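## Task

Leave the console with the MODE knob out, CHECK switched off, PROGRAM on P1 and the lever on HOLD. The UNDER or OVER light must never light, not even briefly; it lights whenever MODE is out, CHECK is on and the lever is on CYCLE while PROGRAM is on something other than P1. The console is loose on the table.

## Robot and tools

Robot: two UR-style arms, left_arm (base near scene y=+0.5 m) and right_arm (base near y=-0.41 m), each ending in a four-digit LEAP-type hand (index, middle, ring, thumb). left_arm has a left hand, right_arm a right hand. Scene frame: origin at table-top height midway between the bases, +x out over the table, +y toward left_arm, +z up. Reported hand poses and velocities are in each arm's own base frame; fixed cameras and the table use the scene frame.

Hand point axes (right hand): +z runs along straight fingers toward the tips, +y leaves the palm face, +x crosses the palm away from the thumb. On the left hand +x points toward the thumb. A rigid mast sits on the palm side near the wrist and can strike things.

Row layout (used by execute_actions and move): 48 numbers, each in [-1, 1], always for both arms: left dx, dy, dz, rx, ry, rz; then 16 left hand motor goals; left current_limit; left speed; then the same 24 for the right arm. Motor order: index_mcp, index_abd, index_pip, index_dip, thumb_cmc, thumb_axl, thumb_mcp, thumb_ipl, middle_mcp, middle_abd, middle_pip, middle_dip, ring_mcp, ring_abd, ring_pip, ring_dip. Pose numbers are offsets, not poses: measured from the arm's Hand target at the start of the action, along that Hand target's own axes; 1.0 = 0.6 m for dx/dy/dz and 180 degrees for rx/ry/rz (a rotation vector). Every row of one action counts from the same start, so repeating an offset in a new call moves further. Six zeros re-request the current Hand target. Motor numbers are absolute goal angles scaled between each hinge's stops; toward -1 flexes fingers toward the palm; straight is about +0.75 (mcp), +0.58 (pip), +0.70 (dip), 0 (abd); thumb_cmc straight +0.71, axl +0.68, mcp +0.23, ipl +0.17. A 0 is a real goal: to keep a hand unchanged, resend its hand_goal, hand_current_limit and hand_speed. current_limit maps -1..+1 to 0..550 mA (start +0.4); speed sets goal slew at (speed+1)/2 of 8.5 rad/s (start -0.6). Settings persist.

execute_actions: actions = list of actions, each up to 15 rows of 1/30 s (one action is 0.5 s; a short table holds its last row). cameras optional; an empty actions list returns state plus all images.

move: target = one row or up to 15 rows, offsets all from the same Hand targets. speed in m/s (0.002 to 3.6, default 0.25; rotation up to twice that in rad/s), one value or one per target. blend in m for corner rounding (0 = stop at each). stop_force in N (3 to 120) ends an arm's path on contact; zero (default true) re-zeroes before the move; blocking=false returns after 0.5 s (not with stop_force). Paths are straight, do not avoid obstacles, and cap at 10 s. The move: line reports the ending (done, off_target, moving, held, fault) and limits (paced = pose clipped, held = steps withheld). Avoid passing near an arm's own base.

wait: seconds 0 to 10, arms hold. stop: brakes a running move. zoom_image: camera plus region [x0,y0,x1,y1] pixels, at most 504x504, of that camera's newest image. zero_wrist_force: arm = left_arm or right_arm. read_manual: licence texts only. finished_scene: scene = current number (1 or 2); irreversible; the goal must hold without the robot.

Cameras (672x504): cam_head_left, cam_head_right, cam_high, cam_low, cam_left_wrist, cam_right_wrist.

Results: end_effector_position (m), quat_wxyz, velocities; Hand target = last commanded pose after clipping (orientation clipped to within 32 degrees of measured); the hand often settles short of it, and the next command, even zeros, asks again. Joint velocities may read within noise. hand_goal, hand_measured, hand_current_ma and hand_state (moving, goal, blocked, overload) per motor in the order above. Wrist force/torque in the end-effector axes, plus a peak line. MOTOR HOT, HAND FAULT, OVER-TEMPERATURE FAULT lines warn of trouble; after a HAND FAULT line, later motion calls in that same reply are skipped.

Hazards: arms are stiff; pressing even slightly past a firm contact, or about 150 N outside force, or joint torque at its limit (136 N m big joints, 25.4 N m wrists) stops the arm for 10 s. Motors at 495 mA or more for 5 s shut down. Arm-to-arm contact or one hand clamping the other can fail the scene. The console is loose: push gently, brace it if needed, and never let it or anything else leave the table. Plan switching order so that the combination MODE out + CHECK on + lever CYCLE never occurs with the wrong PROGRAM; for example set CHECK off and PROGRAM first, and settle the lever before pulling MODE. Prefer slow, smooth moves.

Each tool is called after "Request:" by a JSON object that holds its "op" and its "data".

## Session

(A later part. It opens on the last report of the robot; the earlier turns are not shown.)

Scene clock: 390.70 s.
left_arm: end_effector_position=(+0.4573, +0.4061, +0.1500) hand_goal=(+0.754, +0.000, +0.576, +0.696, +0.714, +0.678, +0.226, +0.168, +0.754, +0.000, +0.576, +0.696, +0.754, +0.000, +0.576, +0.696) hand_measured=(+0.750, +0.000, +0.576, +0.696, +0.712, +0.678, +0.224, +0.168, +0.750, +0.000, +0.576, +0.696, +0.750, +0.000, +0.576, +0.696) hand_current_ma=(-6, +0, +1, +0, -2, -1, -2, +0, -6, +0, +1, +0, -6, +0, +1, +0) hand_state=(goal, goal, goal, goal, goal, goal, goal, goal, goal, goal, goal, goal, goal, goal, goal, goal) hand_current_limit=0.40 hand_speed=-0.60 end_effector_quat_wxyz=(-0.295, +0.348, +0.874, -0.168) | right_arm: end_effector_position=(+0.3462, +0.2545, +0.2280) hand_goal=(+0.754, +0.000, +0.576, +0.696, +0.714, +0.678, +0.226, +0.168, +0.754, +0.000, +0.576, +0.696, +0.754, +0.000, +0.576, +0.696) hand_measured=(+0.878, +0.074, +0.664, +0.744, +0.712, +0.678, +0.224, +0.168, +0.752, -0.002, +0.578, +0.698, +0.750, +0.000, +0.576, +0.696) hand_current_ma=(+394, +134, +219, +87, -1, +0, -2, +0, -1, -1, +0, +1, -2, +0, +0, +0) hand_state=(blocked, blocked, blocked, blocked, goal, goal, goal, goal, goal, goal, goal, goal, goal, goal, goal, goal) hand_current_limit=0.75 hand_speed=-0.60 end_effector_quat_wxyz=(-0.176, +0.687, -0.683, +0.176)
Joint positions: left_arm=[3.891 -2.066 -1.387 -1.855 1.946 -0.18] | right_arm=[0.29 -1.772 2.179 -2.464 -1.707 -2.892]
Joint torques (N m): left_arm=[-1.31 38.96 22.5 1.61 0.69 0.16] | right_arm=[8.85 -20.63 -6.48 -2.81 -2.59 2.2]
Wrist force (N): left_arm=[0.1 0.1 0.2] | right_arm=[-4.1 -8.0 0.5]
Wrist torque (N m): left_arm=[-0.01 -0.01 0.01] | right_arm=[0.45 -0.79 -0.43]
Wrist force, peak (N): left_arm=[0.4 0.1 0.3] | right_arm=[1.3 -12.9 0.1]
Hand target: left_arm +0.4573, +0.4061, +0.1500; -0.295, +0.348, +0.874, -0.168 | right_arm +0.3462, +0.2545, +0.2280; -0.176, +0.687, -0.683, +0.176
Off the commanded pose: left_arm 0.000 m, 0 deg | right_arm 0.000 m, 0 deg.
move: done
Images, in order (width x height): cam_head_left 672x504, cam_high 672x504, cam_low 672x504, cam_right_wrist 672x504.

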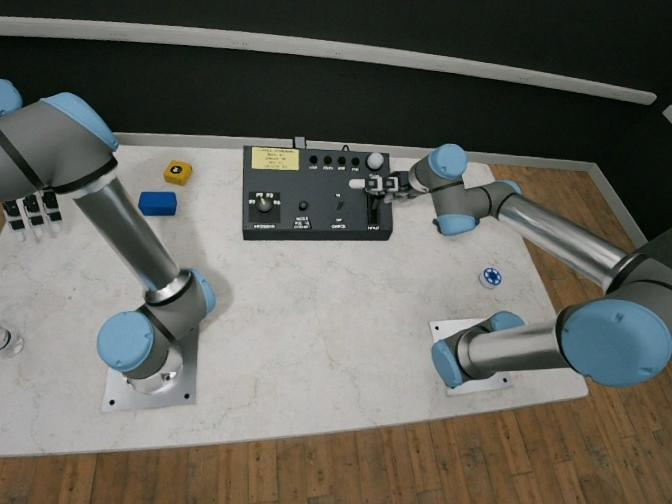

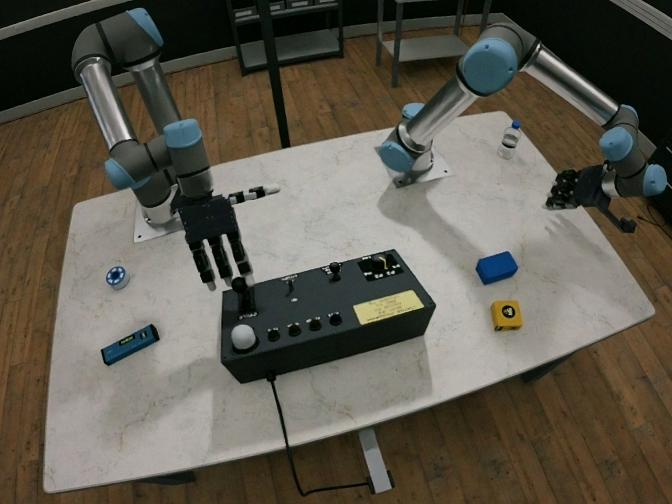

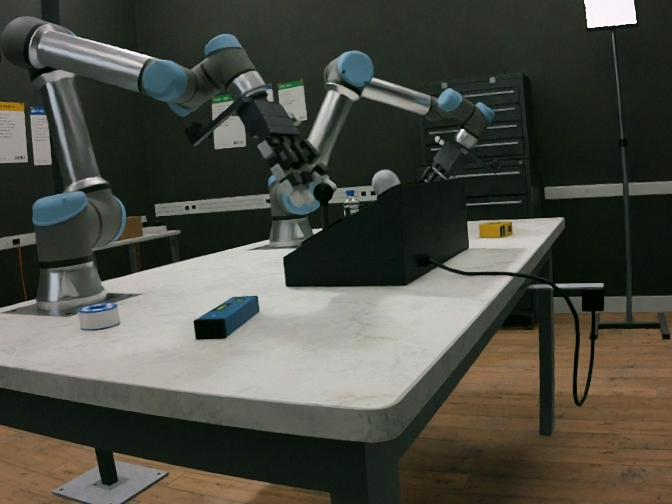

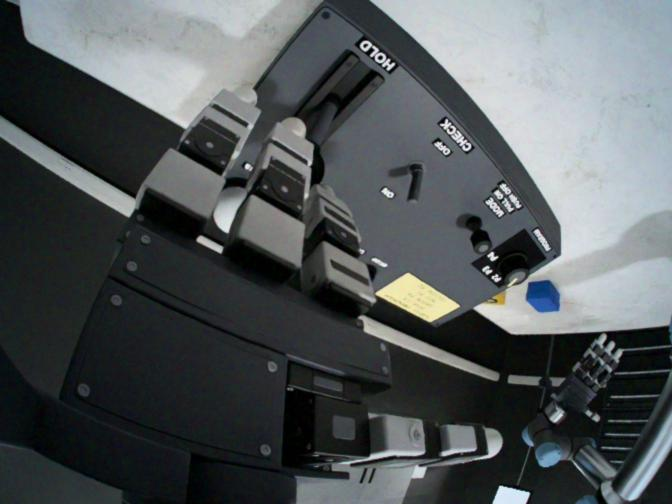

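Request:
{"op": "move", "data": {"target": [[0,0,0,0,0,0, 0.754,0,0.576,0.696,0.714,0.678,0.226,0.168,0.754,0,0.576,0.696,0.754,0,0.576,0.696,0.4,-0.6, -0.008,-0.06,0,0,0,0, 0.754,0,0.576,0.696,0.714,0.678,0.226,0.168,0.754,0,0.576,0.696,0.754,0,0.576,0.696,0.75,-0.6],[0,0,0,0,0,0, 0.754,0,0.576,0.696,0.714,0.678,0.226,0.168,0.754,0,0.576,0.696,0.754,0,0.576,0.696,0.4,-0.6, -0.008,-0.06,0,0,0,0, 0.754,-0.1,0.54,0.66,0.714,0.678,0.226,0.168,0.754,0.1,0.54,0.66,0.754,0,0.576,0.696,0.75,-0.6],[0,0,0,0,0,0, 0.754,0,0.576,0.696,0.714,0.678,0.226,0.168,0.754,0,0.576,0.696,0.754,0,0.576,0.696,0.4,-0.6, -0.008,-0.06,0.045,0,0,0, 0.754,-0.1,0.54,0.66,0.714,0.678,0.226,0.168,0.754,0.1,0.54,0.66,0.754,0,0.576,0.696,0.75,-0.6]], "speed": 0.08, "cameras": ["cam_right_wrist","cam_low"]}}

Request:
{"op": "zoom_image", "data": {"camera": "cam_low", "region": [250, 120, 450, 290]}}

Scene clock: 423.03 s.
left_arm: end_effector_position=(+0.4573, +0.4061, +0.1500) hand_goal=(+0.754, +0.000, +0.576, +0.696, +0.714, +0.678, +0.226, +0.168, +0.754, +0.000, +0.576, +0.696, +0.754, +0.000, +0.576, +0.696) hand_measured=(+0.750, +0.000, +0.576, +0.696, +0.712, +0.678, +0.224, +0.168, +0.750, +0.000, +0.576, +0.696, +0.750, +0.000, +0.576, +0.696) hand_current_ma=(-6, +0, +1, +0, -2, -1, -2, +0, -6, +0, +1, +0, -6, +0, +1, +0) hand_state=(goal, goal, goal, goal, goal, goal, goal, goal, goal, goal, goal, goal, goal, goal, goal, goal) hand_current_limit=0.40 hand_speed=-0.60 end_effector_quat_wxyz=(-0.295, +0.348, +0.874, -0.168) | right_arm: end_effector_position=(+0.3907, +0.2596, +0.2218) hand_goal=(+0.754, -0.100, +0.540, +0.660, +0.714, +0.678, +0.226, +0.168, +0.754, +0.100, +0.540, +0.660, +0.754, +0.000, +0.576, +0.696) hand_measured=(+0.830, +0.052, +0.580, +0.664, +0.712, +0.678, +0.224, +0.168, +0.614, -0.212, +0.472, +0.662, +0.748, +0.000, +0.576, +0.696) hand_current_ma=(+188, +400, +65, +2, -1, +0, -2, +0, -481, -481, -144, +1, -3, +0, +0, +0) hand_state=(blocked, blocked, blocked, goal, goal, goal, goal, goal, blocked, blocked, blocked, goal, goal, goal, goal, goal) hand_current_limit=0.75 hand_speed=-0.60 end_effector_quat_wxyz=(-0.176, +0.687, -0.683, +0.176)
Joint positions: left_arm=[3.891 -2.066 -1.387 -1.855 1.946 -0.18] | right_arm=[0.271 -1.658 2.103 -2.504 -1.697 -2.909]
Joint torques (N m): left_arm=[-1.69 40.03 21.39 1.32 0.86 -0.13] | right_arm=[-6.15 -0.66 -5.02 -3.33 3.61 -1.83]
Wrist force (N): left_arm=[0.0 0.1 0.2] | right_arm=[8.6 -5.0 -16.3]
Wrist torque (N m): left_arm=[-0.01 0.00 0.00] | right_arm=[1.31 0.81 0.66]
Wrist force, peak (N): left_arm=[-0.1 0.0 0.6] | right_arm=[14.4 -10.6 -89.1]
Hand target: left_arm +0.4573, +0.4061, +0.1500; -0.295, +0.348, +0.874, -0.168 | right_arm +0.3908, +0.2596, +0.2217; -0.176, +0.687, -0.683, +0.176
Off the commanded pose: left_arm 0.000 m, 0 deg | right_arm 0.000 m, 0 deg.
move: done
Images, in order (width x height): cam_low 672x504, cam_right_wrist 672x504.

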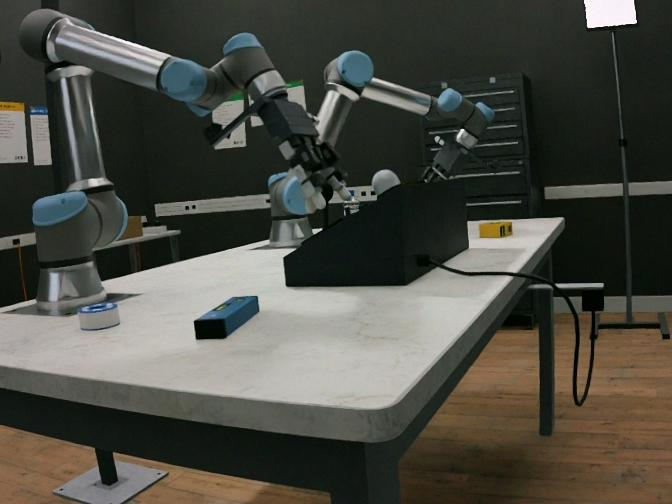

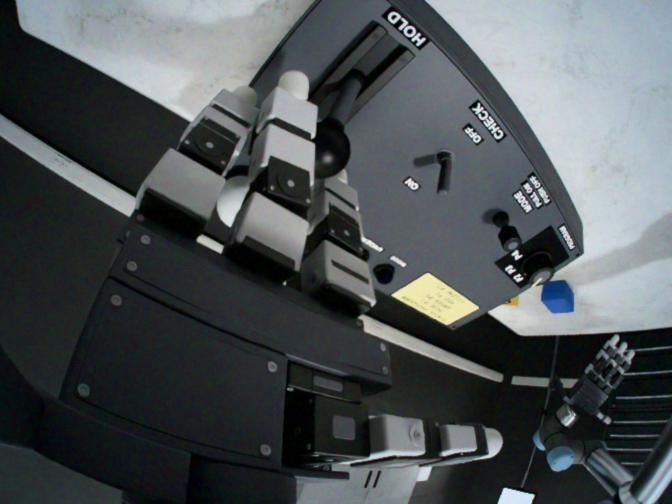

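Scaled by 2.520 from the camera's 672x504 image, which has a finer 960x720 frame.

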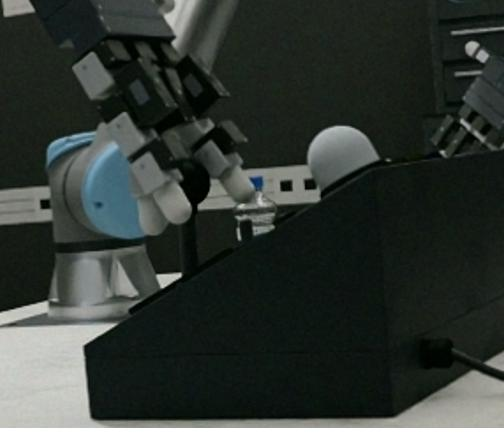

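Request:
{"op": "move", "data": {"target": [[0,0,0,0,0,0, 0.754,0,0.576,0.696,0.714,0.678,0.226,0.168,0.754,0,0.576,0.696,0.754,0,0.576,0.696,0.4,-0.6, 0,0,-0.135,0,0,0, 0.754,-0.1,0.54,0.66,0.714,0.678,0.226,0.168,0.754,0.1,0.54,0.66,0.754,0,0.576,0.696,0.75,-0.6],[0,0,0,0,0,0, 0.754,0,0.576,0.696,0.714,0.678,0.226,0.168,0.754,0,0.576,0.696,0.754,0,0.576,0.696,0.4,-0.6, 0,-0.058,-0.135,0,0,0, 0.754,-0.1,0.54,0.66,0.714,0.678,0.226,0.168,0.754,0.1,0.54,0.66,0.754,0,0.576,0.696,0.75,-0.6]], "speed": 0.05, "cameras": ["cam_right_wrist","cam_low","cam_head_left"]}}

Scene clock: 447.07 s.
left_arm: end_effector_position=(+0.4573, +0.4061, +0.1500) hand_goal=(+0.754, +0.000, +0.576, +0.696, +0.714, +0.678, +0.226, +0.168, +0.754, +0.000, +0.576, +0.696, +0.754, +0.000, +0.576, +0.696) hand_measured=(+0.750, +0.000, +0.576, +0.696, +0.712, +0.678, +0.224, +0.168, +0.750, +0.000, +0.576, +0.696, +0.750, +0.000, +0.576, +0.696) hand_current_ma=(-6, +0, +1, +0, -2, -1, -2, +0, -6, +0, +1, +0, -6, +0, +1, +0) hand_state=(goal, goal, goal, goal, goal, goal, goal, goal, goal, goal, goal, goal, goal, goal, goal, goal) hand_current_limit=0.40 hand_speed=-0.60 end_effector_quat_wxyz=(-0.295, +0.348, +0.874, -0.168) | right_arm: end_effector_position=(+0.3822, +0.2596, +0.3095) hand_goal=(+0.754, -0.100, +0.540, +0.660, +0.714, +0.678, +0.226, +0.168, +0.754, +0.100, +0.540, +0.660, +0.754, +0.000, +0.576, +0.696) hand_measured=(+0.752, -0.096, +0.542, +0.664, +0.712, +0.678, +0.224, +0.168, +0.748, +0.090, +0.538, +0.658, +0.750, -0.004, +0.578, +0.696) hand_current_ma=(-1, +2, +1, +1, -1, +0, -2, +0, -4, -7, -1, -1, -2, -1, +0, +0) hand_state=(goal, goal, goal, goal, goal, goal, goal, goal, goal, goal, goal, goal, goal, goal, goal, goal) hand_current_limit=0.75 hand_speed=-0.60 end_effector_quat_wxyz=(-0.176, +0.687, -0.683, +0.176)
Joint positions: left_arm=[3.891 -2.066 -1.387 -1.855 1.946 -0.18] | right_arm=[0.276 -1.749 1.944 -2.253 -1.7 -2.904]
Joint torques (N m): left_arm=[-2.1 40.86 23.45 1.53 0.65 -0.13] | right_arm=[-9.57 -8.57 -40.05 -0.77 0.92 -2.51]
Wrist force (N): left_arm=[0.2 -0.1 0.4] | right_arm=[0.2 -1.1 1.6]
Wrist torque (N m): left_arm=[-0.04 -0.01 0.02] | right_arm=[-0.08 -0.21 0.15]
Wrist force, peak (N): left_arm=[0.2 0.3 0.4] | right_arm=[8.8 -5.2 -16.5]
Hand target: left_arm +0.4573, +0.4061, +0.1500; -0.295, +0.348, +0.874, -0.168 | right_arm +0.3822, +0.2596, +0.3095; -0.176, +0.687, -0.683, +0.176
Off the commanded pose: left_arm 0.000 m, 0 deg | right_arm 0.000 m, 0 deg.
move: done
Images, in order (width x height): cam_head_left 672x504, cam_low 672x504, cam_right_wrist 672x504.

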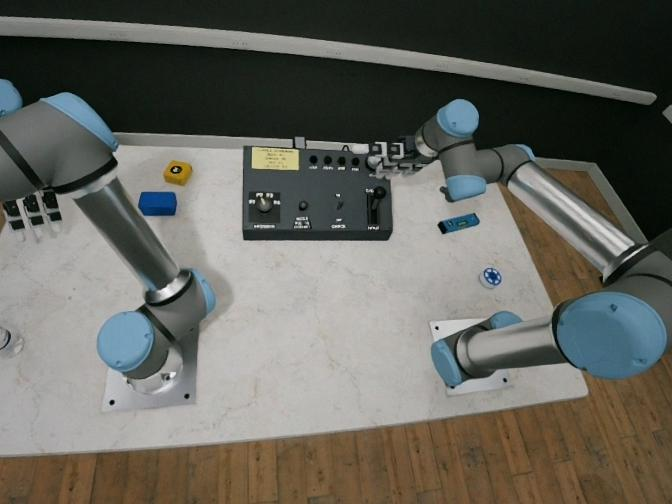

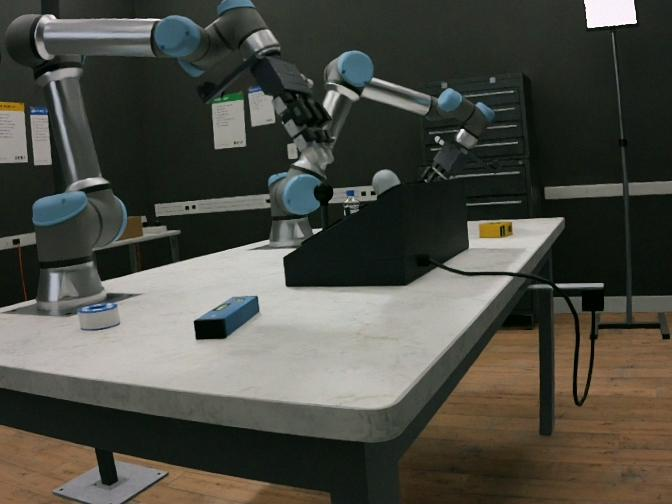

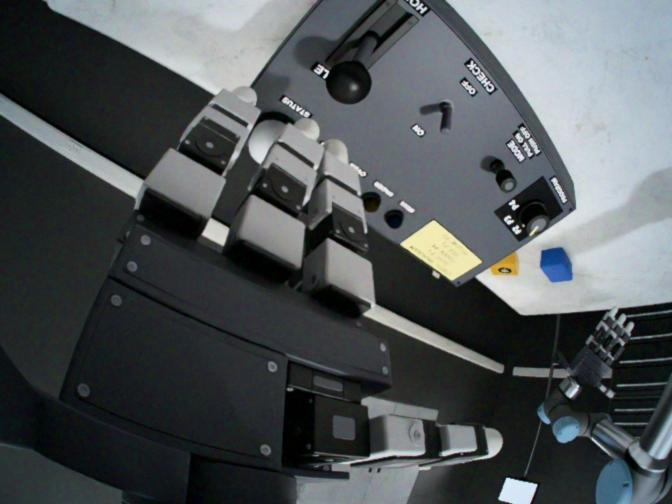

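Request:
{"op": "move", "data": {"target": [0,0,0,0,0,0, 0.754,0,0.576,0.696,0.714,0.678,0.226,0.168,0.754,0,0.576,0.696,0.754,0,0.576,0.696,0.4,-0.6, 0,0,0.133,0,0,0, 0.754,-0.1,0.54,0.66,0.714,0.678,0.226,0.168,0.754,0.1,0.54,0.66,0.754,0,0.576,0.696,0.75,-0.6], "speed": 0.04, "stop_force": 5, "cameras": ["cam_right_wrist","cam_low"]}}

Request:
{"op": "zoom_image", "data": {"camera": "cam_low", "region": [250, 120, 450, 290]}}

Scene clock: 466.33 s.
left_arm: end_effector_position=(+0.4573, +0.4061, +0.1500) hand_goal=(+0.754, +0.000, +0.576, +0.696, +0.714, +0.678, +0.226, +0.168, +0.754, +0.000, +0.576, +0.696, +0.754, +0.000, +0.576, +0.696) hand_measured=(+0.750, +0.000, +0.576, +0.696, +0.712, +0.678, +0.224, +0.168, +0.750, +0.000, +0.576, +0.696, +0.750, +0.000, +0.576, +0.696) hand_current_ma=(-6, +0, +1, +0, -2, -1, -2, +0, -6, +0, +1, +0, -6, +0, +1, +0) hand_state=(goal, goal, goal, goal, goal, goal, goal, goal, goal, goal, goal, goal, goal, goal, goal, goal) hand_current_limit=0.40 hand_speed=-0.60 end_effector_quat_wxyz=(-0.295, +0.348, +0.874, -0.168) | right_arm: end_effector_position=(+0.4207, +0.2598, +0.2396) hand_goal=(+0.754, -0.100, +0.540, +0.660, +0.714, +0.678, +0.226, +0.168, +0.754, +0.100, +0.540, +0.660, +0.754, +0.000, +0.576, +0.696) hand_measured=(+0.752, -0.096, +0.542, +0.664, +0.712, +0.678, +0.224, +0.168, +0.748, +0.090, +0.538, +0.658, +0.750, -0.004, +0.578, +0.696) hand_current_ma=(-1, +2, +1, +1, -1, +0, -2, +0, -4, -7, -1, -1, -2, -1, +0, +0) hand_state=(goal, goal, goal, goal, goal, goal, goal, goal, goal, goal, goal, goal, goal, goal, goal, goal) hand_current_limit=0.75 hand_speed=-0.60 end_effector_quat_wxyz=(-0.176, +0.687, -0.683, +0.176)
Joint positions: left_arm=[3.891 -2.066 -1.387 -1.855 1.946 -0.18] | right_arm=[0.253 -1.613 2.011 -2.46 -1.689 -2.925]
Joint torques (N m): left_arm=[-2.14 40.07 23.7 1.72 0.63 0.18] | right_arm=[-9.41 -13.38 -11.63 -4.84 1.19 -2.34]
Wrist force (N): left_arm=[0.0 0.0 0.1] | right_arm=[0.4 -1.7 1.9]
Wrist torque (N m): left_arm=[0.00 0.00 0.00] | right_arm=[-0.14 -0.20 0.09]
Wrist force, peak (N): left_arm=[0.1 0.4 0.5] | right_arm=[0.0 -1.8 2.2]
Hand target: left_arm +0.4573, +0.4061, +0.1500; -0.295, +0.348, +0.874, -0.168 | right_arm +0.4207, +0.2598, +0.2396; -0.176, +0.687, -0.683, +0.176
Off the commanded pose: left_arm 0.000 m, 0 deg | right_arm 0.000 m, 0 deg.
move: done
Images, in order (width x height): cam_low 672x504, cam_right_wrist 672x504.

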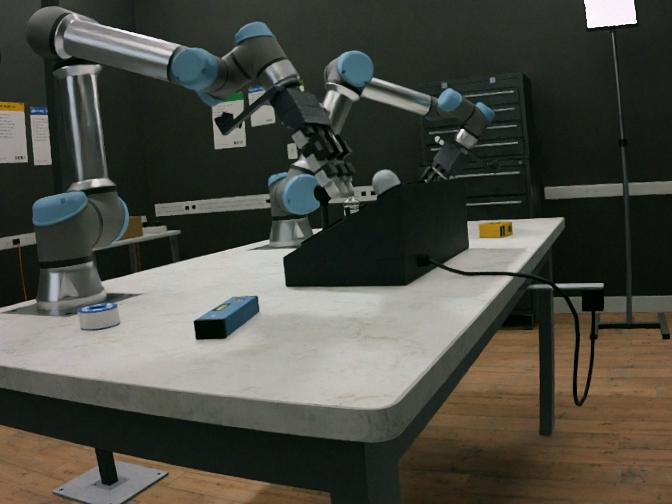

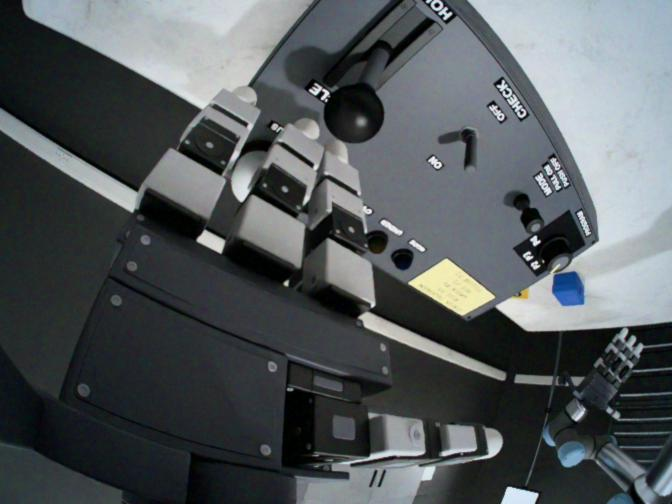

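Scaled by 2.520 from the camera's 672x504 image, which has a finer 960x720 frame.

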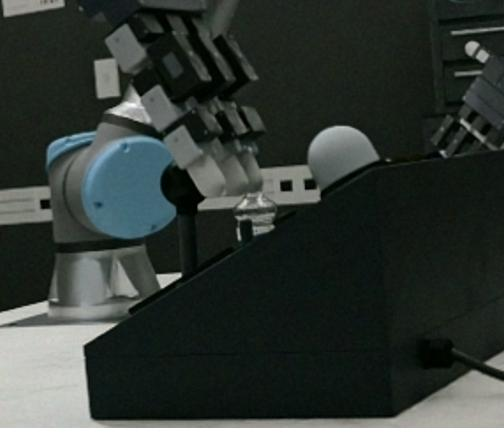

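Request:
{"op": "move", "data": {"target": [0,0,0,0,0,0, 0.754,0,0.576,0.696,0.714,0.678,0.226,0.168,0.754,0,0.576,0.696,0.754,0,0.576,0.696,0.4,-0.6, 0,0.075,0,0,0,0, 0.754,-0.1,0.54,0.66,0.714,0.678,0.226,0.168,0.754,0.1,0.54,0.66,0.754,0,0.576,0.696,0.75,-0.6], "speed": 0.04, "stop_force": 25, "cameras": ["cam_right_wrist","cam_low","cam_head_left"]}}

Request:
{"op": "zoom_image", "data": {"camera": "cam_low", "region": [250, 120, 450, 290]}}

Scene clock: 474.77 s.
left_arm: end_effector_position=(+0.4573, +0.4061, +0.1500) hand_goal=(+0.754, +0.000, +0.576, +0.696, +0.714, +0.678, +0.226, +0.168, +0.754, +0.000, +0.576, +0.696, +0.754, +0.000, +0.576, +0.696) hand_measured=(+0.750, +0.000, +0.576, +0.696, +0.712, +0.678, +0.224, +0.168, +0.750, +0.000, +0.576, +0.696, +0.750, +0.000, +0.576, +0.696) hand_current_ma=(-6, +0, +1, +0, -2, -1, -2, +0, -6, +0, +1, +0, -6, +0, +1, +0) hand_state=(goal, goal, goal, goal, goal, goal, goal, goal, goal, goal, goal, goal, goal, goal, goal, goal) hand_current_limit=0.40 hand_speed=-0.60 end_effector_quat_wxyz=(-0.295, +0.348, +0.874, -0.168) | right_arm: end_effector_position=(+0.3813, +0.2595, +0.2179) hand_goal=(+0.754, -0.100, +0.540, +0.660, +0.714, +0.678, +0.226, +0.168, +0.754, +0.100, +0.540, +0.660, +0.754, +0.000, +0.576, +0.696) hand_measured=(+0.760, -0.092, +0.548, +0.662, +0.712, +0.678, +0.224, +0.168, +0.764, +0.094, +0.550, +0.664, +0.750, -0.004, +0.578, +0.696) hand_current_ma=(+5, +5, +5, +1, -1, +0, -2, +0, +8, -2, +7, +2, -3, -1, +0, +0) hand_state=(goal, goal, goal, goal, goal, goal, goal, goal, goal, goal, goal, goal, goal, goal, goal, goal) hand_current_limit=0.75 hand_speed=-0.60 end_effector_quat_wxyz=(-0.176, +0.687, -0.683, +0.176)
Joint positions: left_arm=[3.891 -2.066 -1.387 -1.855 1.946 -0.18] | right_arm=[0.277 -1.674 2.128 -2.512 -1.7 -2.904]
Joint torques (N m): left_arm=[-1.39 41.1 24.34 1.62 0.79 0.15] | right_arm=[10.66 -25.21 -10.69 -4.81 -1.5 2.44]
Wrist force (N): left_arm=[-0.1 0.0 0.3] | right_arm=[-0.2 -2.9 1.1]
Wrist torque (N m): left_arm=[-0.02 0.01 0.00] | right_arm=[-0.02 -0.16 -0.03]
Wrist force, peak (N): left_arm=[0.2 0.1 0.7] | right_arm=[-0.4 -23.4 -10.4]
Hand target: left_arm +0.4573, +0.4061, +0.1500; -0.295, +0.348, +0.874, -0.168 | right_arm +0.3813, +0.2595, +0.2179; -0.176, +0.687, -0.683, +0.176
Off the commanded pose: left_arm 0.000 m, 0 deg | right_arm 0.000 m, 0 deg.
move: done
Images, in order (width x height): cam_head_left 672x504, cam_low 672x504, cam_right_wrist 672x504.

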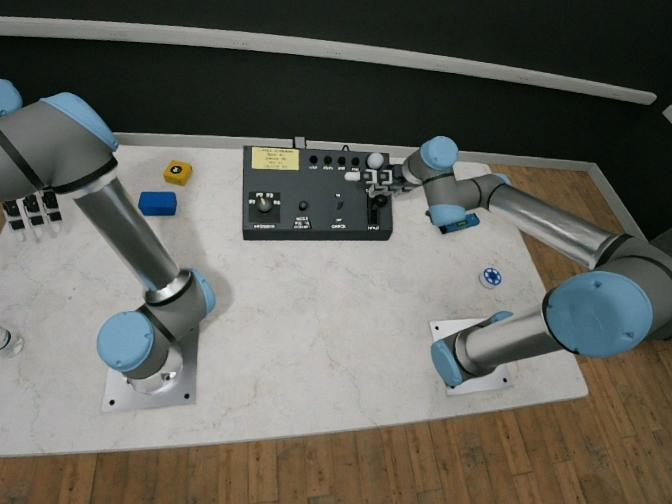

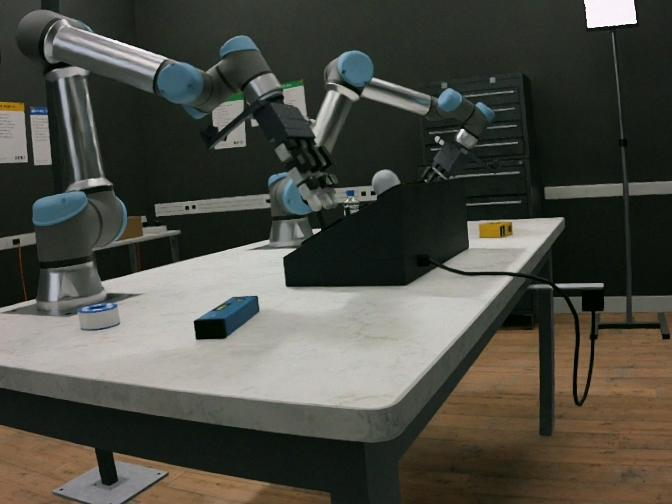

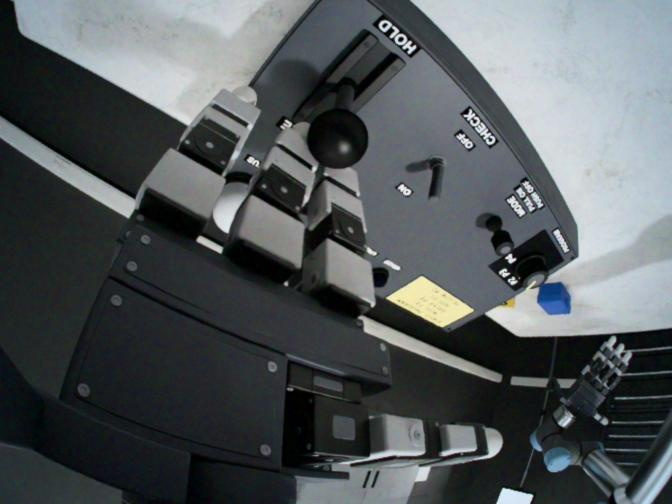

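Scaled by 2.520 from the camera's 672x504 image, which has a finer 960x720 frame.

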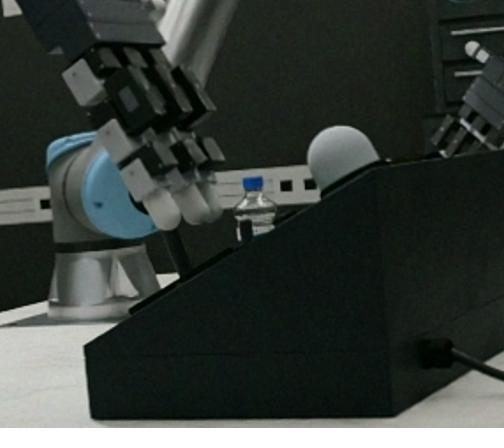

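Request:
{"op": "move", "data": {"target": [0,0,0,0,0,0, 0.754,0,0.576,0.696,0.714,0.678,0.226,0.168,0.754,0,0.576,0.696,0.754,0,0.576,0.696,0.4,-0.6, 0,0.075,0,0,0,0, 0.754,-0.1,0.54,0.66,0.714,0.678,0.226,0.168,0.754,0.1,0.54,0.66,0.754,0,0.576,0.696,0.75,-0.6], "speed": 0.04, "stop_force": 20, "cameras": ["cam_right_wrist","cam_low","cam_head_left"]}}

Request:
{"op": "zoom_image", "data": {"camera": "cam_low", "region": [250, 120, 450, 290]}}

Scene clock: 486.23 s.
left_arm: end_effector_position=(+0.4573, +0.4061, +0.1500) hand_goal=(+0.754, +0.000, +0.576, +0.696, +0.714, +0.678, +0.226, +0.168, +0.754, +0.000, +0.576, +0.696, +0.754, +0.000, +0.576, +0.696) hand_measured=(+0.750, +0.000, +0.576, +0.696, +0.712, +0.678, +0.224, +0.168, +0.750, +0.000, +0.576, +0.696, +0.750, +0.000, +0.576, +0.696) hand_current_ma=(-6, +0, +1, +0, -2, -1, -2, +0, -6, +0, +1, +0, -6, +0, +1, +0) hand_state=(goal, goal, goal, goal, goal, goal, goal, goal, goal, goal, goal, goal, goal, goal, goal, goal) hand_current_limit=0.40 hand_speed=-0.60 end_effector_quat_wxyz=(-0.295, +0.348, +0.874, -0.168) | right_arm: end_effector_position=(+0.3418, +0.2593, +0.1962) hand_goal=(+0.754, -0.100, +0.540, +0.660, +0.714, +0.678, +0.226, +0.168, +0.754, +0.100, +0.540, +0.660, +0.754, +0.000, +0.576, +0.696) hand_measured=(+0.750, -0.092, +0.540, +0.662, +0.712, +0.678, +0.224, +0.168, +0.756, +0.094, +0.542, +0.664, +0.750, -0.004, +0.578, +0.696) hand_current_ma=(-2, +5, +0, +1, -1, +0, -2, +0, +1, -3, +1, +1, -3, -1, +0, +0) hand_state=(goal, goal, goal, goal, goal, goal, goal, goal, goal, goal, goal, goal, goal, goal, goal, goal) hand_current_limit=0.75 hand_speed=-0.60 end_effector_quat_wxyz=(-0.176, +0.687, -0.683, +0.176)
Joint positions: left_arm=[3.891 -2.066 -1.387 -1.855 1.946 -0.18] | right_arm=[0.306 -1.733 2.239 -2.56 -1.714 -2.877]
Joint torques (N m): left_arm=[-2.18 41.91 22.78 1.82 1.01 0.26] | right_arm=[8.66 -24.13 -9.28 -4.8 -1.38 2.58]
Wrist force (N): left_arm=[-0.1 0.0 0.3] | right_arm=[0.4 -2.3 0.6]
Wrist torque (N m): left_arm=[-0.02 0.02 0.00] | right_arm=[0.06 -0.17 -0.01]
Wrist force, peak (N): left_arm=[0.3 0.1 0.7] | right_arm=[-0.3 -3.2 0.8]
Hand target: left_arm +0.4573, +0.4061, +0.1500; -0.295, +0.348, +0.874, -0.168 | right_arm +0.3418, +0.2593, +0.1962; -0.176, +0.687, -0.683, +0.176
Off the commanded pose: left_arm 0.000 m, 0 deg | right_arm 0.000 m, 0 deg.
move: done
Images, in order (width x height): cam_head_left 672x504, cam_low 672x504, cam_right_wrist 672x504.

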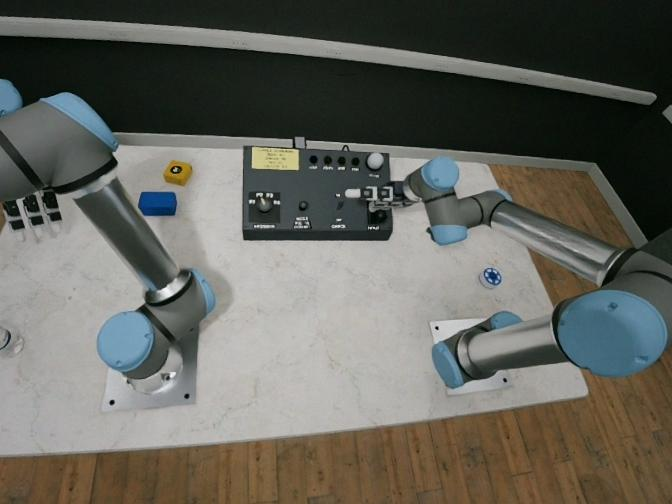

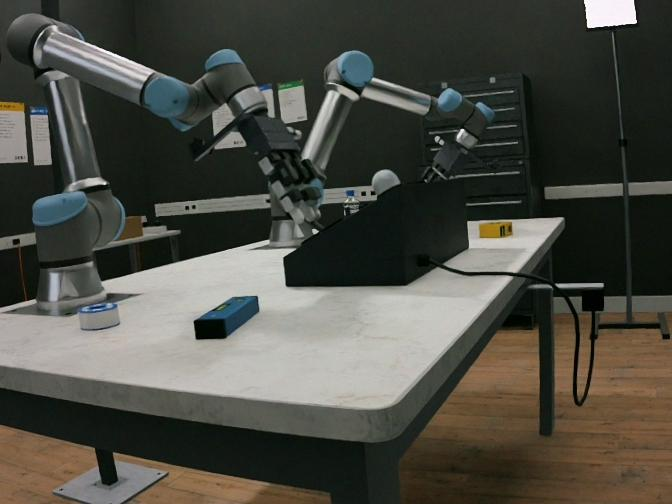

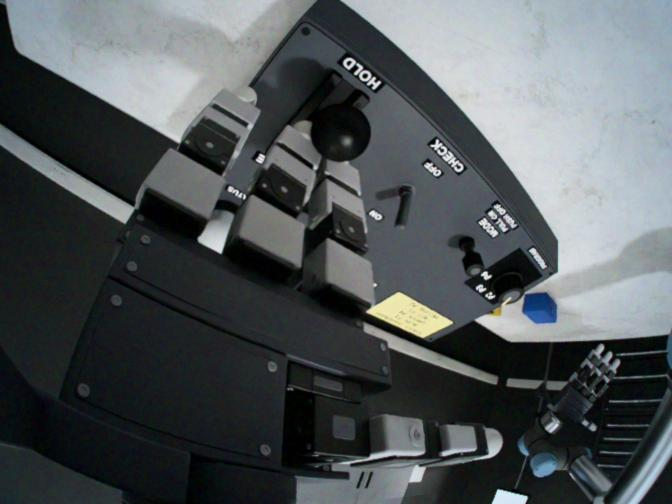

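Scaled by 2.520 from the camera's 672x504 image, which has a finer 960x720 frame.

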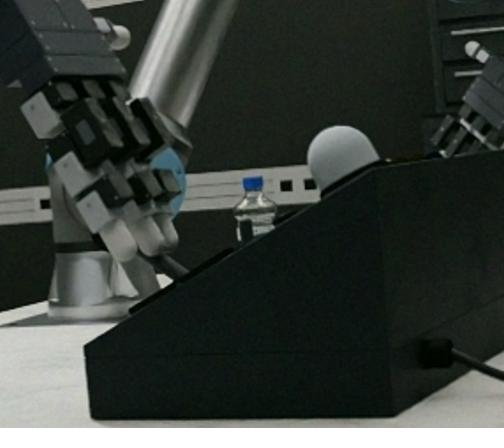

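Request:
{"op": "move", "data": {"target": [0,0,0,0,0,0, 0.754,0,0.576,0.696,0.714,0.678,0.226,0.168,0.754,0,0.576,0.696,0.754,0,0.576,0.696,0.4,-0.6, 0,0.05,0,0,0,0, 0.754,-0.1,0.54,0.66,0.714,0.678,0.226,0.168,0.754,0.1,0.54,0.66,0.754,0,0.576,0.696,0.75,-0.6], "speed": 0.03, "stop_force": 15, "cameras": ["cam_right_wrist","cam_low"]}}

Request:
{"op": "zoom_image", "data": {"camera": "cam_low", "region": [250, 120, 450, 290]}}

Scene clock: 494.93 s.
left_arm: end_effector_position=(+0.4573, +0.4061, +0.1500) hand_goal=(+0.754, +0.000, +0.576, +0.696, +0.714, +0.678, +0.226, +0.168, +0.754, +0.000, +0.576, +0.696, +0.754, +0.000, +0.576, +0.696) hand_measured=(+0.750, +0.000, +0.576, +0.696, +0.712, +0.678, +0.224, +0.168, +0.750, +0.000, +0.576, +0.696, +0.750, +0.000, +0.576, +0.696) hand_current_ma=(-6, +0, +1, +0, -2, -1, -2, +0, -6, +0, +1, +0, -6, +0, +1, +0) hand_state=(goal, goal, goal, goal, goal, goal, goal, goal, goal, goal, goal, goal, goal, goal, goal, goal) hand_current_limit=0.40 hand_speed=-0.60 end_effector_quat_wxyz=(-0.295, +0.348, +0.874, -0.168) | right_arm: end_effector_position=(+0.3291, +0.2592, +0.1892) hand_goal=(+0.754, -0.100, +0.540, +0.660, +0.714, +0.678, +0.226, +0.168, +0.754, +0.100, +0.540, +0.660, +0.754, +0.000, +0.576, +0.696) hand_measured=(+0.836, -0.092, +0.586, +0.664, +0.712, +0.678, +0.224, +0.168, +0.840, +0.094, +0.584, +0.664, +0.750, -0.004, +0.578, +0.696) hand_current_ma=(+212, +5, +82, +2, -1, +0, -2, +0, +227, -3, +76, +2, -3, -1, +0, +0) hand_state=(blocked, goal, blocked, goal, goal, goal, goal, goal, blocked, goal, blocked, goal, goal, goal, goal, goal) hand_current_limit=0.75 hand_speed=-0.60 end_effector_quat_wxyz=(-0.176, +0.687, -0.683, +0.176)
Joint positions: left_arm=[3.891 -2.066 -1.387 -1.855 1.946 -0.18] | right_arm=[0.317 -1.751 2.273 -2.575 -1.719 -2.868]
Joint torques (N m): left_arm=[-1.8 42.51 24.5 1.52 0.71 0.38] | right_arm=[-7.45 -2.12 -31.69 1.39 1.09 -2.56]
Wrist force (N): left_arm=[0.1 0.0 0.3] | right_arm=[-0.3 -9.1 -1.0]
Wrist torque (N m): left_arm=[-0.03 -0.01 0.01] | right_arm=[0.41 -0.23 -0.01]
Wrist force, peak (N): left_arm=[-0.1 0.5 0.4] | right_arm=[0.0 -17.6 -5.1]
Hand target: left_arm +0.4573, +0.4061, +0.1500; -0.295, +0.348, +0.874, -0.168 | right_arm +0.3291, +0.2592, +0.1892; -0.176, +0.687, -0.683, +0.176 (not the last commanded pose)
Off the commanded pose: left_arm 0.000 m, 0 deg | right_arm 0.015 m, 0 deg.
move: contact (right_arm)
Images, in order (width x height): cam_low 672x504, cam_right_wrist 672x504.

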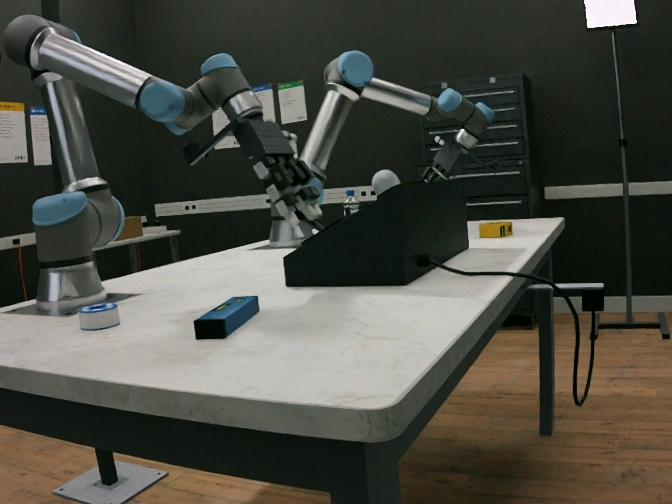

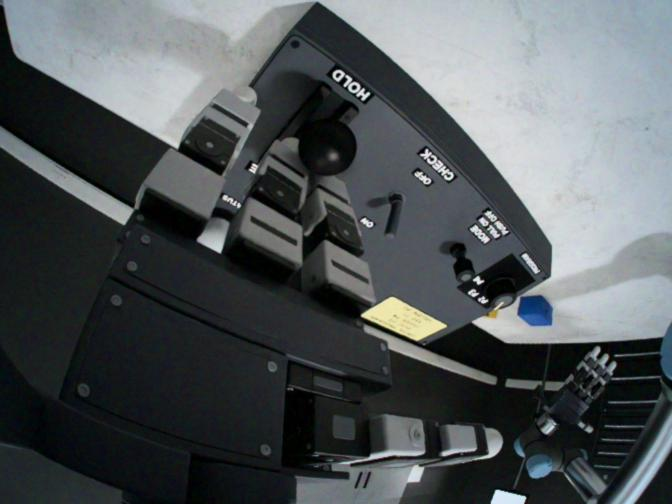

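Scaled by 2.520 from the camera's 672x504 image, which has a finer 960x720 frame.

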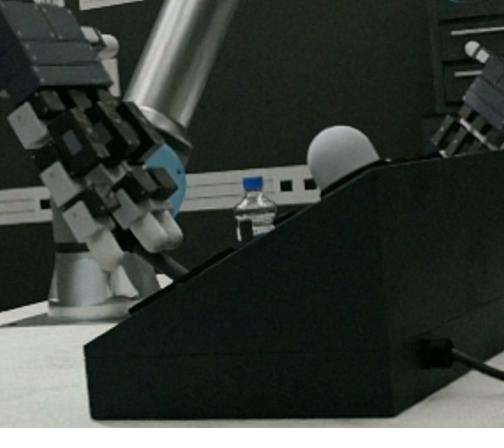

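Request:
{"op": "move", "data": {"target": [[0,0,0,0,0,0, 0.754,0,0.576,0.696,0.714,0.678,0.226,0.168,0.754,0,0.576,0.696,0.754,0,0.576,0.696,0.4,-0.6, 0,-0.05,-0.15,0,0,0, 0.754,-0.1,0.54,0.66,0.714,0.678,0.226,0.168,0.754,0.1,0.54,0.66,0.754,0,0.576,0.696,0.75,-0.6],[0,0,0,0,0,0, 0.754,0,0.576,0.696,0.714,0.678,0.226,0.168,0.754,0,0.576,0.696,0.754,0,0.576,0.696,0.4,-0.6, -0.1843,-0.1253,-0.0958,0,0,0, 0.754,-0.1,0.54,0.66,0.714,0.678,0.226,0.168,0.754,0.1,0.54,0.66,0.754,0,0.576,0.696,0.75,-0.6]], "speed": [0.08, 0.15], "blend": [0.02, 0], "cameras": ["cam_right_wrist","cam_head_left"]}}

Request:
{"op": "zoom_image", "data": {"camera": "cam_right_wrist", "region": [230, 0, 530, 240]}}

Request:
{"op": "zoom_image", "data": {"camera": "cam_head_left", "region": [230, 135, 410, 245]}}

Scene clock: 519.83 s.
left_arm: end_effector_position=(+0.4573, +0.4061, +0.1500) hand_goal=(+0.754, +0.000, +0.576, +0.696, +0.714, +0.678, +0.226, +0.168, +0.754, +0.000, +0.576, +0.696, +0.754, +0.000, +0.576, +0.696) hand_measured=(+0.750, +0.000, +0.576, +0.696, +0.712, +0.678, +0.224, +0.168, +0.750, +0.000, +0.576, +0.696, +0.750, +0.000, +0.576, +0.696) hand_current_ma=(-6, +0, +1, +0, -2, -1, -2, +0, -6, +0, +1, +0, -6, +0, +1, +0) hand_state=(goal, goal, goal, goal, goal, goal, goal, goal, goal, goal, goal, goal, goal, goal, goal, goal) hand_current_limit=0.40 hand_speed=-0.60 end_effector_quat_wxyz=(-0.295, +0.348, +0.874, -0.168) | right_arm: end_effector_position=(+0.3665, +0.3700, +0.2757) hand_goal=(+0.754, -0.100, +0.540, +0.660, +0.714, +0.678, +0.226, +0.168, +0.754, +0.100, +0.540, +0.660, +0.754, +0.000, +0.576, +0.696) hand_measured=(+0.750, -0.092, +0.540, +0.662, +0.712, +0.678, +0.224, +0.168, +0.752, +0.094, +0.542, +0.664, +0.750, -0.002, +0.578, +0.696) hand_current_ma=(-2, +5, +0, +1, -1, +0, -2, +0, -1, -4, +1, +1, -3, -1, +0, +0) hand_state=(goal, goal, goal, goal, goal, goal, goal, goal, goal, goal, goal, goal, goal, goal, goal, goal) hand_current_limit=0.75 hand_speed=-0.60 end_effector_quat_wxyz=(-0.176, +0.687, -0.683, +0.176)
Joint positions: left_arm=[3.891 -2.066 -1.387 -1.855 1.946 -0.18] | right_arm=[0.528 -1.583 1.874 -2.307 -1.814 -2.675]
Joint torques (N m): left_arm=[-2.61 41.71 24.98 1.97 0.96 0.41] | right_arm=[9.38 -15.5 -40.6 -0.61 -1.79 2.18]
Wrist force (N): left_arm=[-0.2 0.2 0.5] | right_arm=[0.1 -1.7 1.9]
Wrist torque (N m): left_arm=[-0.02 0.04 -0.03] | right_arm=[-0.14 -0.12 -0.07]
Wrist force, peak (N): left_arm=[0.0 0.4 0.6] | right_arm=[-0.7 -9.0 2.6]
Hand target: left_arm +0.4573, +0.4061, +0.1500; -0.295, +0.348, +0.874, -0.168 | right_arm +0.3665, +0.3701, +0.2757; -0.176, +0.687, -0.683, +0.176
Off the commanded pose: left_arm 0.000 m, 0 deg | right_arm 0.000 m, 0 deg.
move: done
Images, in order (width x height): cam_head_left 672x504, cam_right_wrist 672x504.

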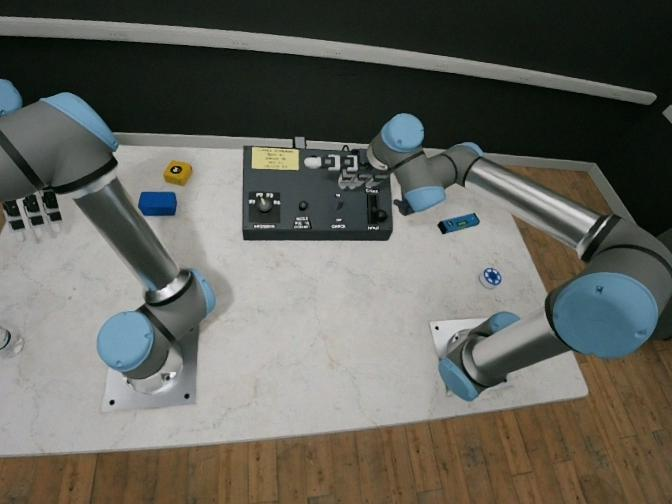

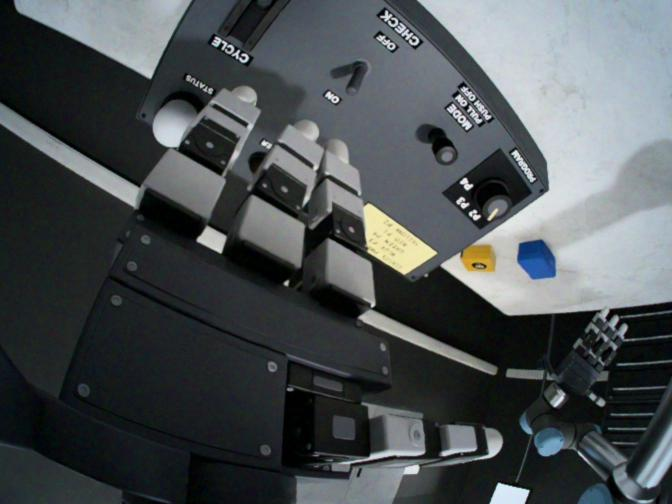

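Scaled by 1.680 from the camera's 672x504 image, which has a finer 960x720 frame.

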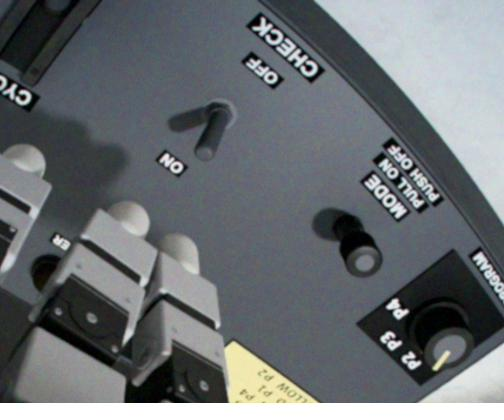

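Scaled by 2.800 from the camera's 672x504 image, which has a finer 960x720 frame.

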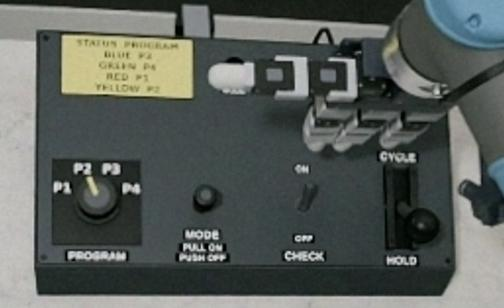

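Request:
{"op": "move", "data": {"target": [0,0,0,0,0,0, 0.754,0,0.576,0.696,0.714,0.678,0.226,0.168,0.754,0,0.576,0.696,0.754,0,0.576,0.696,0.4,-0.6, 0,0.005,0.117,0,0,0, 0.754,-0.1,0.54,0.66,0.714,0.678,0.226,0.168,0.754,0.1,0.54,0.66,0.754,0,0.576,0.696,0.75,-0.6], "speed": 0.05, "stop_force": 5, "cameras": ["cam_right_wrist"]}}

Request:
{"op": "zoom_image", "data": {"camera": "cam_right_wrist", "region": [230, 0, 530, 240]}}

Scene clock: 529.80 s.
left_arm: end_effector_position=(+0.4573, +0.4061, +0.1500) hand_goal=(+0.754, +0.000, +0.576, +0.696, +0.714, +0.678, +0.226, +0.168, +0.754, +0.000, +0.576, +0.696, +0.754, +0.000, +0.576, +0.696) hand_measured=(+0.750, +0.000, +0.576, +0.696, +0.712, +0.678, +0.224, +0.168, +0.750, +0.000, +0.576, +0.696, +0.750, +0.000, +0.576, +0.696) hand_current_ma=(-6, +0, +1, +0, -2, -1, -2, +0, -6, +0, +1, +0, -6, +0, +1, +0) hand_state=(goal, goal, goal, goal, goal, goal, goal, goal, goal, goal, goal, goal, goal, goal, goal, goal) hand_current_limit=0.40 hand_speed=-0.60 end_effector_quat_wxyz=(-0.295, +0.348, +0.874, -0.168) | right_arm: end_effector_position=(+0.3977, +0.3702, +0.2128) hand_goal=(+0.754, -0.100, +0.540, +0.660, +0.714, +0.678, +0.226, +0.168, +0.754, +0.100, +0.540, +0.660, +0.754, +0.000, +0.576, +0.696) hand_measured=(+0.750, -0.092, +0.540, +0.662, +0.712, +0.678, +0.224, +0.168, +0.752, +0.094, +0.542, +0.664, +0.750, -0.002, +0.576, +0.696) hand_current_ma=(-2, +5, +0, +1, -1, +0, -2, +0, -1, -4, +1, +1, -3, -1, +0, +0) hand_state=(goal, goal, goal, goal, goal, goal, goal, goal, goal, goal, goal, goal, goal, goal, goal, goal) hand_current_limit=0.75 hand_speed=-0.60 end_effector_quat_wxyz=(-0.176, +0.687, -0.683, +0.176)
Joint positions: left_arm=[3.891 -2.066 -1.387 -1.855 1.946 -0.18] | right_arm=[0.496 -1.471 1.931 -2.482 -1.8 -2.705]
Joint torques (N m): left_arm=[-2.2 41.99 25.66 1.91 0.74 0.4] | right_arm=[-9.71 -19.28 -10.55 -5.04 1.06 -2.26]
Wrist force (N): left_arm=[0.3 0.2 0.1] | right_arm=[-0.3 -1.3 1.8]
Wrist torque (N m): left_arm=[0.01 -0.04 0.02] | right_arm=[-0.10 -0.07 0.11]
Wrist force, peak (N): left_arm=[0.0 0.4 0.5] | right_arm=[0.0 -1.8 2.0]
Hand target: left_arm +0.4573, +0.4061, +0.1500; -0.295, +0.348, +0.874, -0.168 | right_arm +0.3977, +0.3702, +0.2128; -0.176, +0.687, -0.683, +0.176
Off the commanded pose: left_arm 0.000 m, 0 deg | right_arm 0.000 m, 0 deg.
move: done
Images, in order (width x height): cam_right_wrist 672x504.

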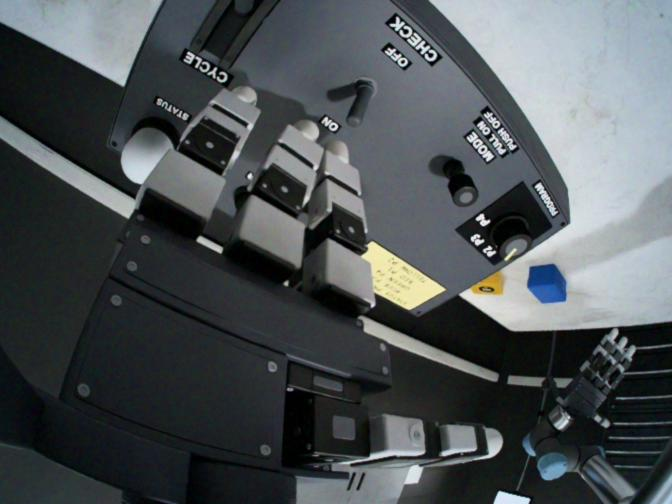

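Scaled by 1.680 from the camera's 672x504 image, which has a finer 960x720 frame.

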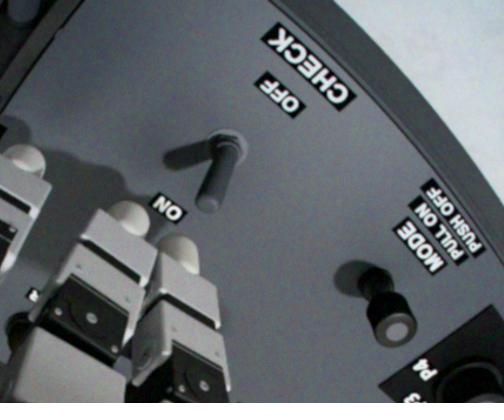

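Request:
{"op": "move", "data": {"target": [0,0,0,0,0,0, 0.754,0,0.576,0.696,0.714,0.678,0.226,0.168,0.754,0,0.576,0.696,0.754,0,0.576,0.696,0.4,-0.6, 0,0.115,0,0,0,0, 0.754,-0.1,0.54,0.66,0.714,0.678,0.226,0.168,0.754,0.1,0.54,0.66,0.754,0,0.576,0.696,0.75,-0.6], "speed": 0.04, "stop_force": 15, "cameras": ["cam_right_wrist"]}}

Request:
{"op": "zoom_image", "data": {"camera": "cam_right_wrist", "region": [230, 0, 530, 240]}}

Scene clock: 539.70 s.
left_arm: end_effector_position=(+0.4573, +0.4061, +0.1500) hand_goal=(+0.754, +0.000, +0.576, +0.696, +0.714, +0.678, +0.226, +0.168, +0.754, +0.000, +0.576, +0.696, +0.754, +0.000, +0.576, +0.696) hand_measured=(+0.750, +0.000, +0.576, +0.696, +0.712, +0.678, +0.224, +0.168, +0.750, +0.000, +0.576, +0.696, +0.750, +0.000, +0.576, +0.696) hand_current_ma=(-6, +0, +1, +0, -2, -1, -2, +0, -6, +0, +1, +0, -6, +0, +1, +0) hand_state=(goal, goal, goal, goal, goal, goal, goal, goal, goal, goal, goal, goal, goal, goal, goal, goal) hand_current_limit=0.40 hand_speed=-0.60 end_effector_quat_wxyz=(-0.295, +0.348, +0.874, -0.168) | right_arm: end_effector_position=(+0.3373, +0.3698, +0.1795) hand_goal=(+0.754, -0.100, +0.540, +0.660, +0.714, +0.678, +0.226, +0.168, +0.754, +0.100, +0.540, +0.660, +0.754, +0.000, +0.576, +0.696) hand_measured=(+0.752, -0.088, +0.542, +0.664, +0.712, +0.678, +0.224, +0.168, +0.750, +0.096, +0.540, +0.662, +0.750, -0.002, +0.576, +0.696) hand_current_ma=(+0, +8, +1, +2, -1, +0, -2, +0, -2, -1, +0, +1, -3, -1, +0, +0) hand_state=(goal, goal, goal, goal, goal, goal, goal, goal, goal, goal, goal, goal, goal, goal, goal, goal) hand_current_limit=0.75 hand_speed=-0.60 end_effector_quat_wxyz=(-0.176, +0.687, -0.683, +0.176)
Joint positions: left_arm=[3.891 -2.066 -1.387 -1.855 1.946 -0.18] | right_arm=[0.562 -1.531 2.09 -2.566 -1.828 -2.644]
Joint torques (N m): left_arm=[-2.09 43.34 25.82 2.06 0.81 0.25] | right_arm=[8.61 -31.51 -9.83 -5.01 -1.68 2.45]
Wrist force (N): left_arm=[0.1 0.1 0.4] | right_arm=[-0.1 -1.3 1.5]
Wrist torque (N m): left_arm=[-0.03 -0.01 0.02] | right_arm=[-0.08 -0.12 -0.03]
Wrist force, peak (N): left_arm=[0.0 0.3 0.7] | right_arm=[-6.2 -7.1 0.9]
Hand target: left_arm +0.4573, +0.4061, +0.1500; -0.295, +0.348, +0.874, -0.168 | right_arm +0.3373, +0.3698, +0.1795; -0.176, +0.687, -0.683, +0.176
Off the commanded pose: left_arm 0.000 m, 0 deg | right_arm 0.000 m, 0 deg.
move: done
Images, in order (width x height): cam_right_wrist 672x504.

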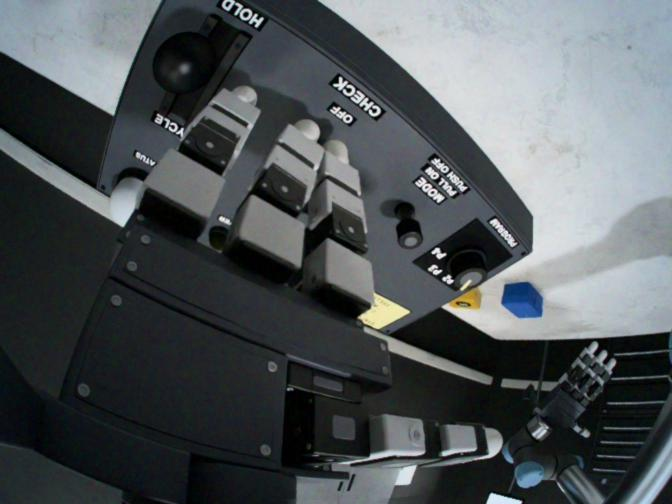

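Scaled by 1.680 from the camera's 672x504 image, which has a finer 960x720 frame.

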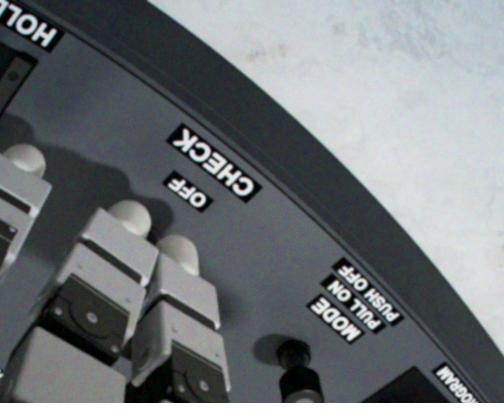

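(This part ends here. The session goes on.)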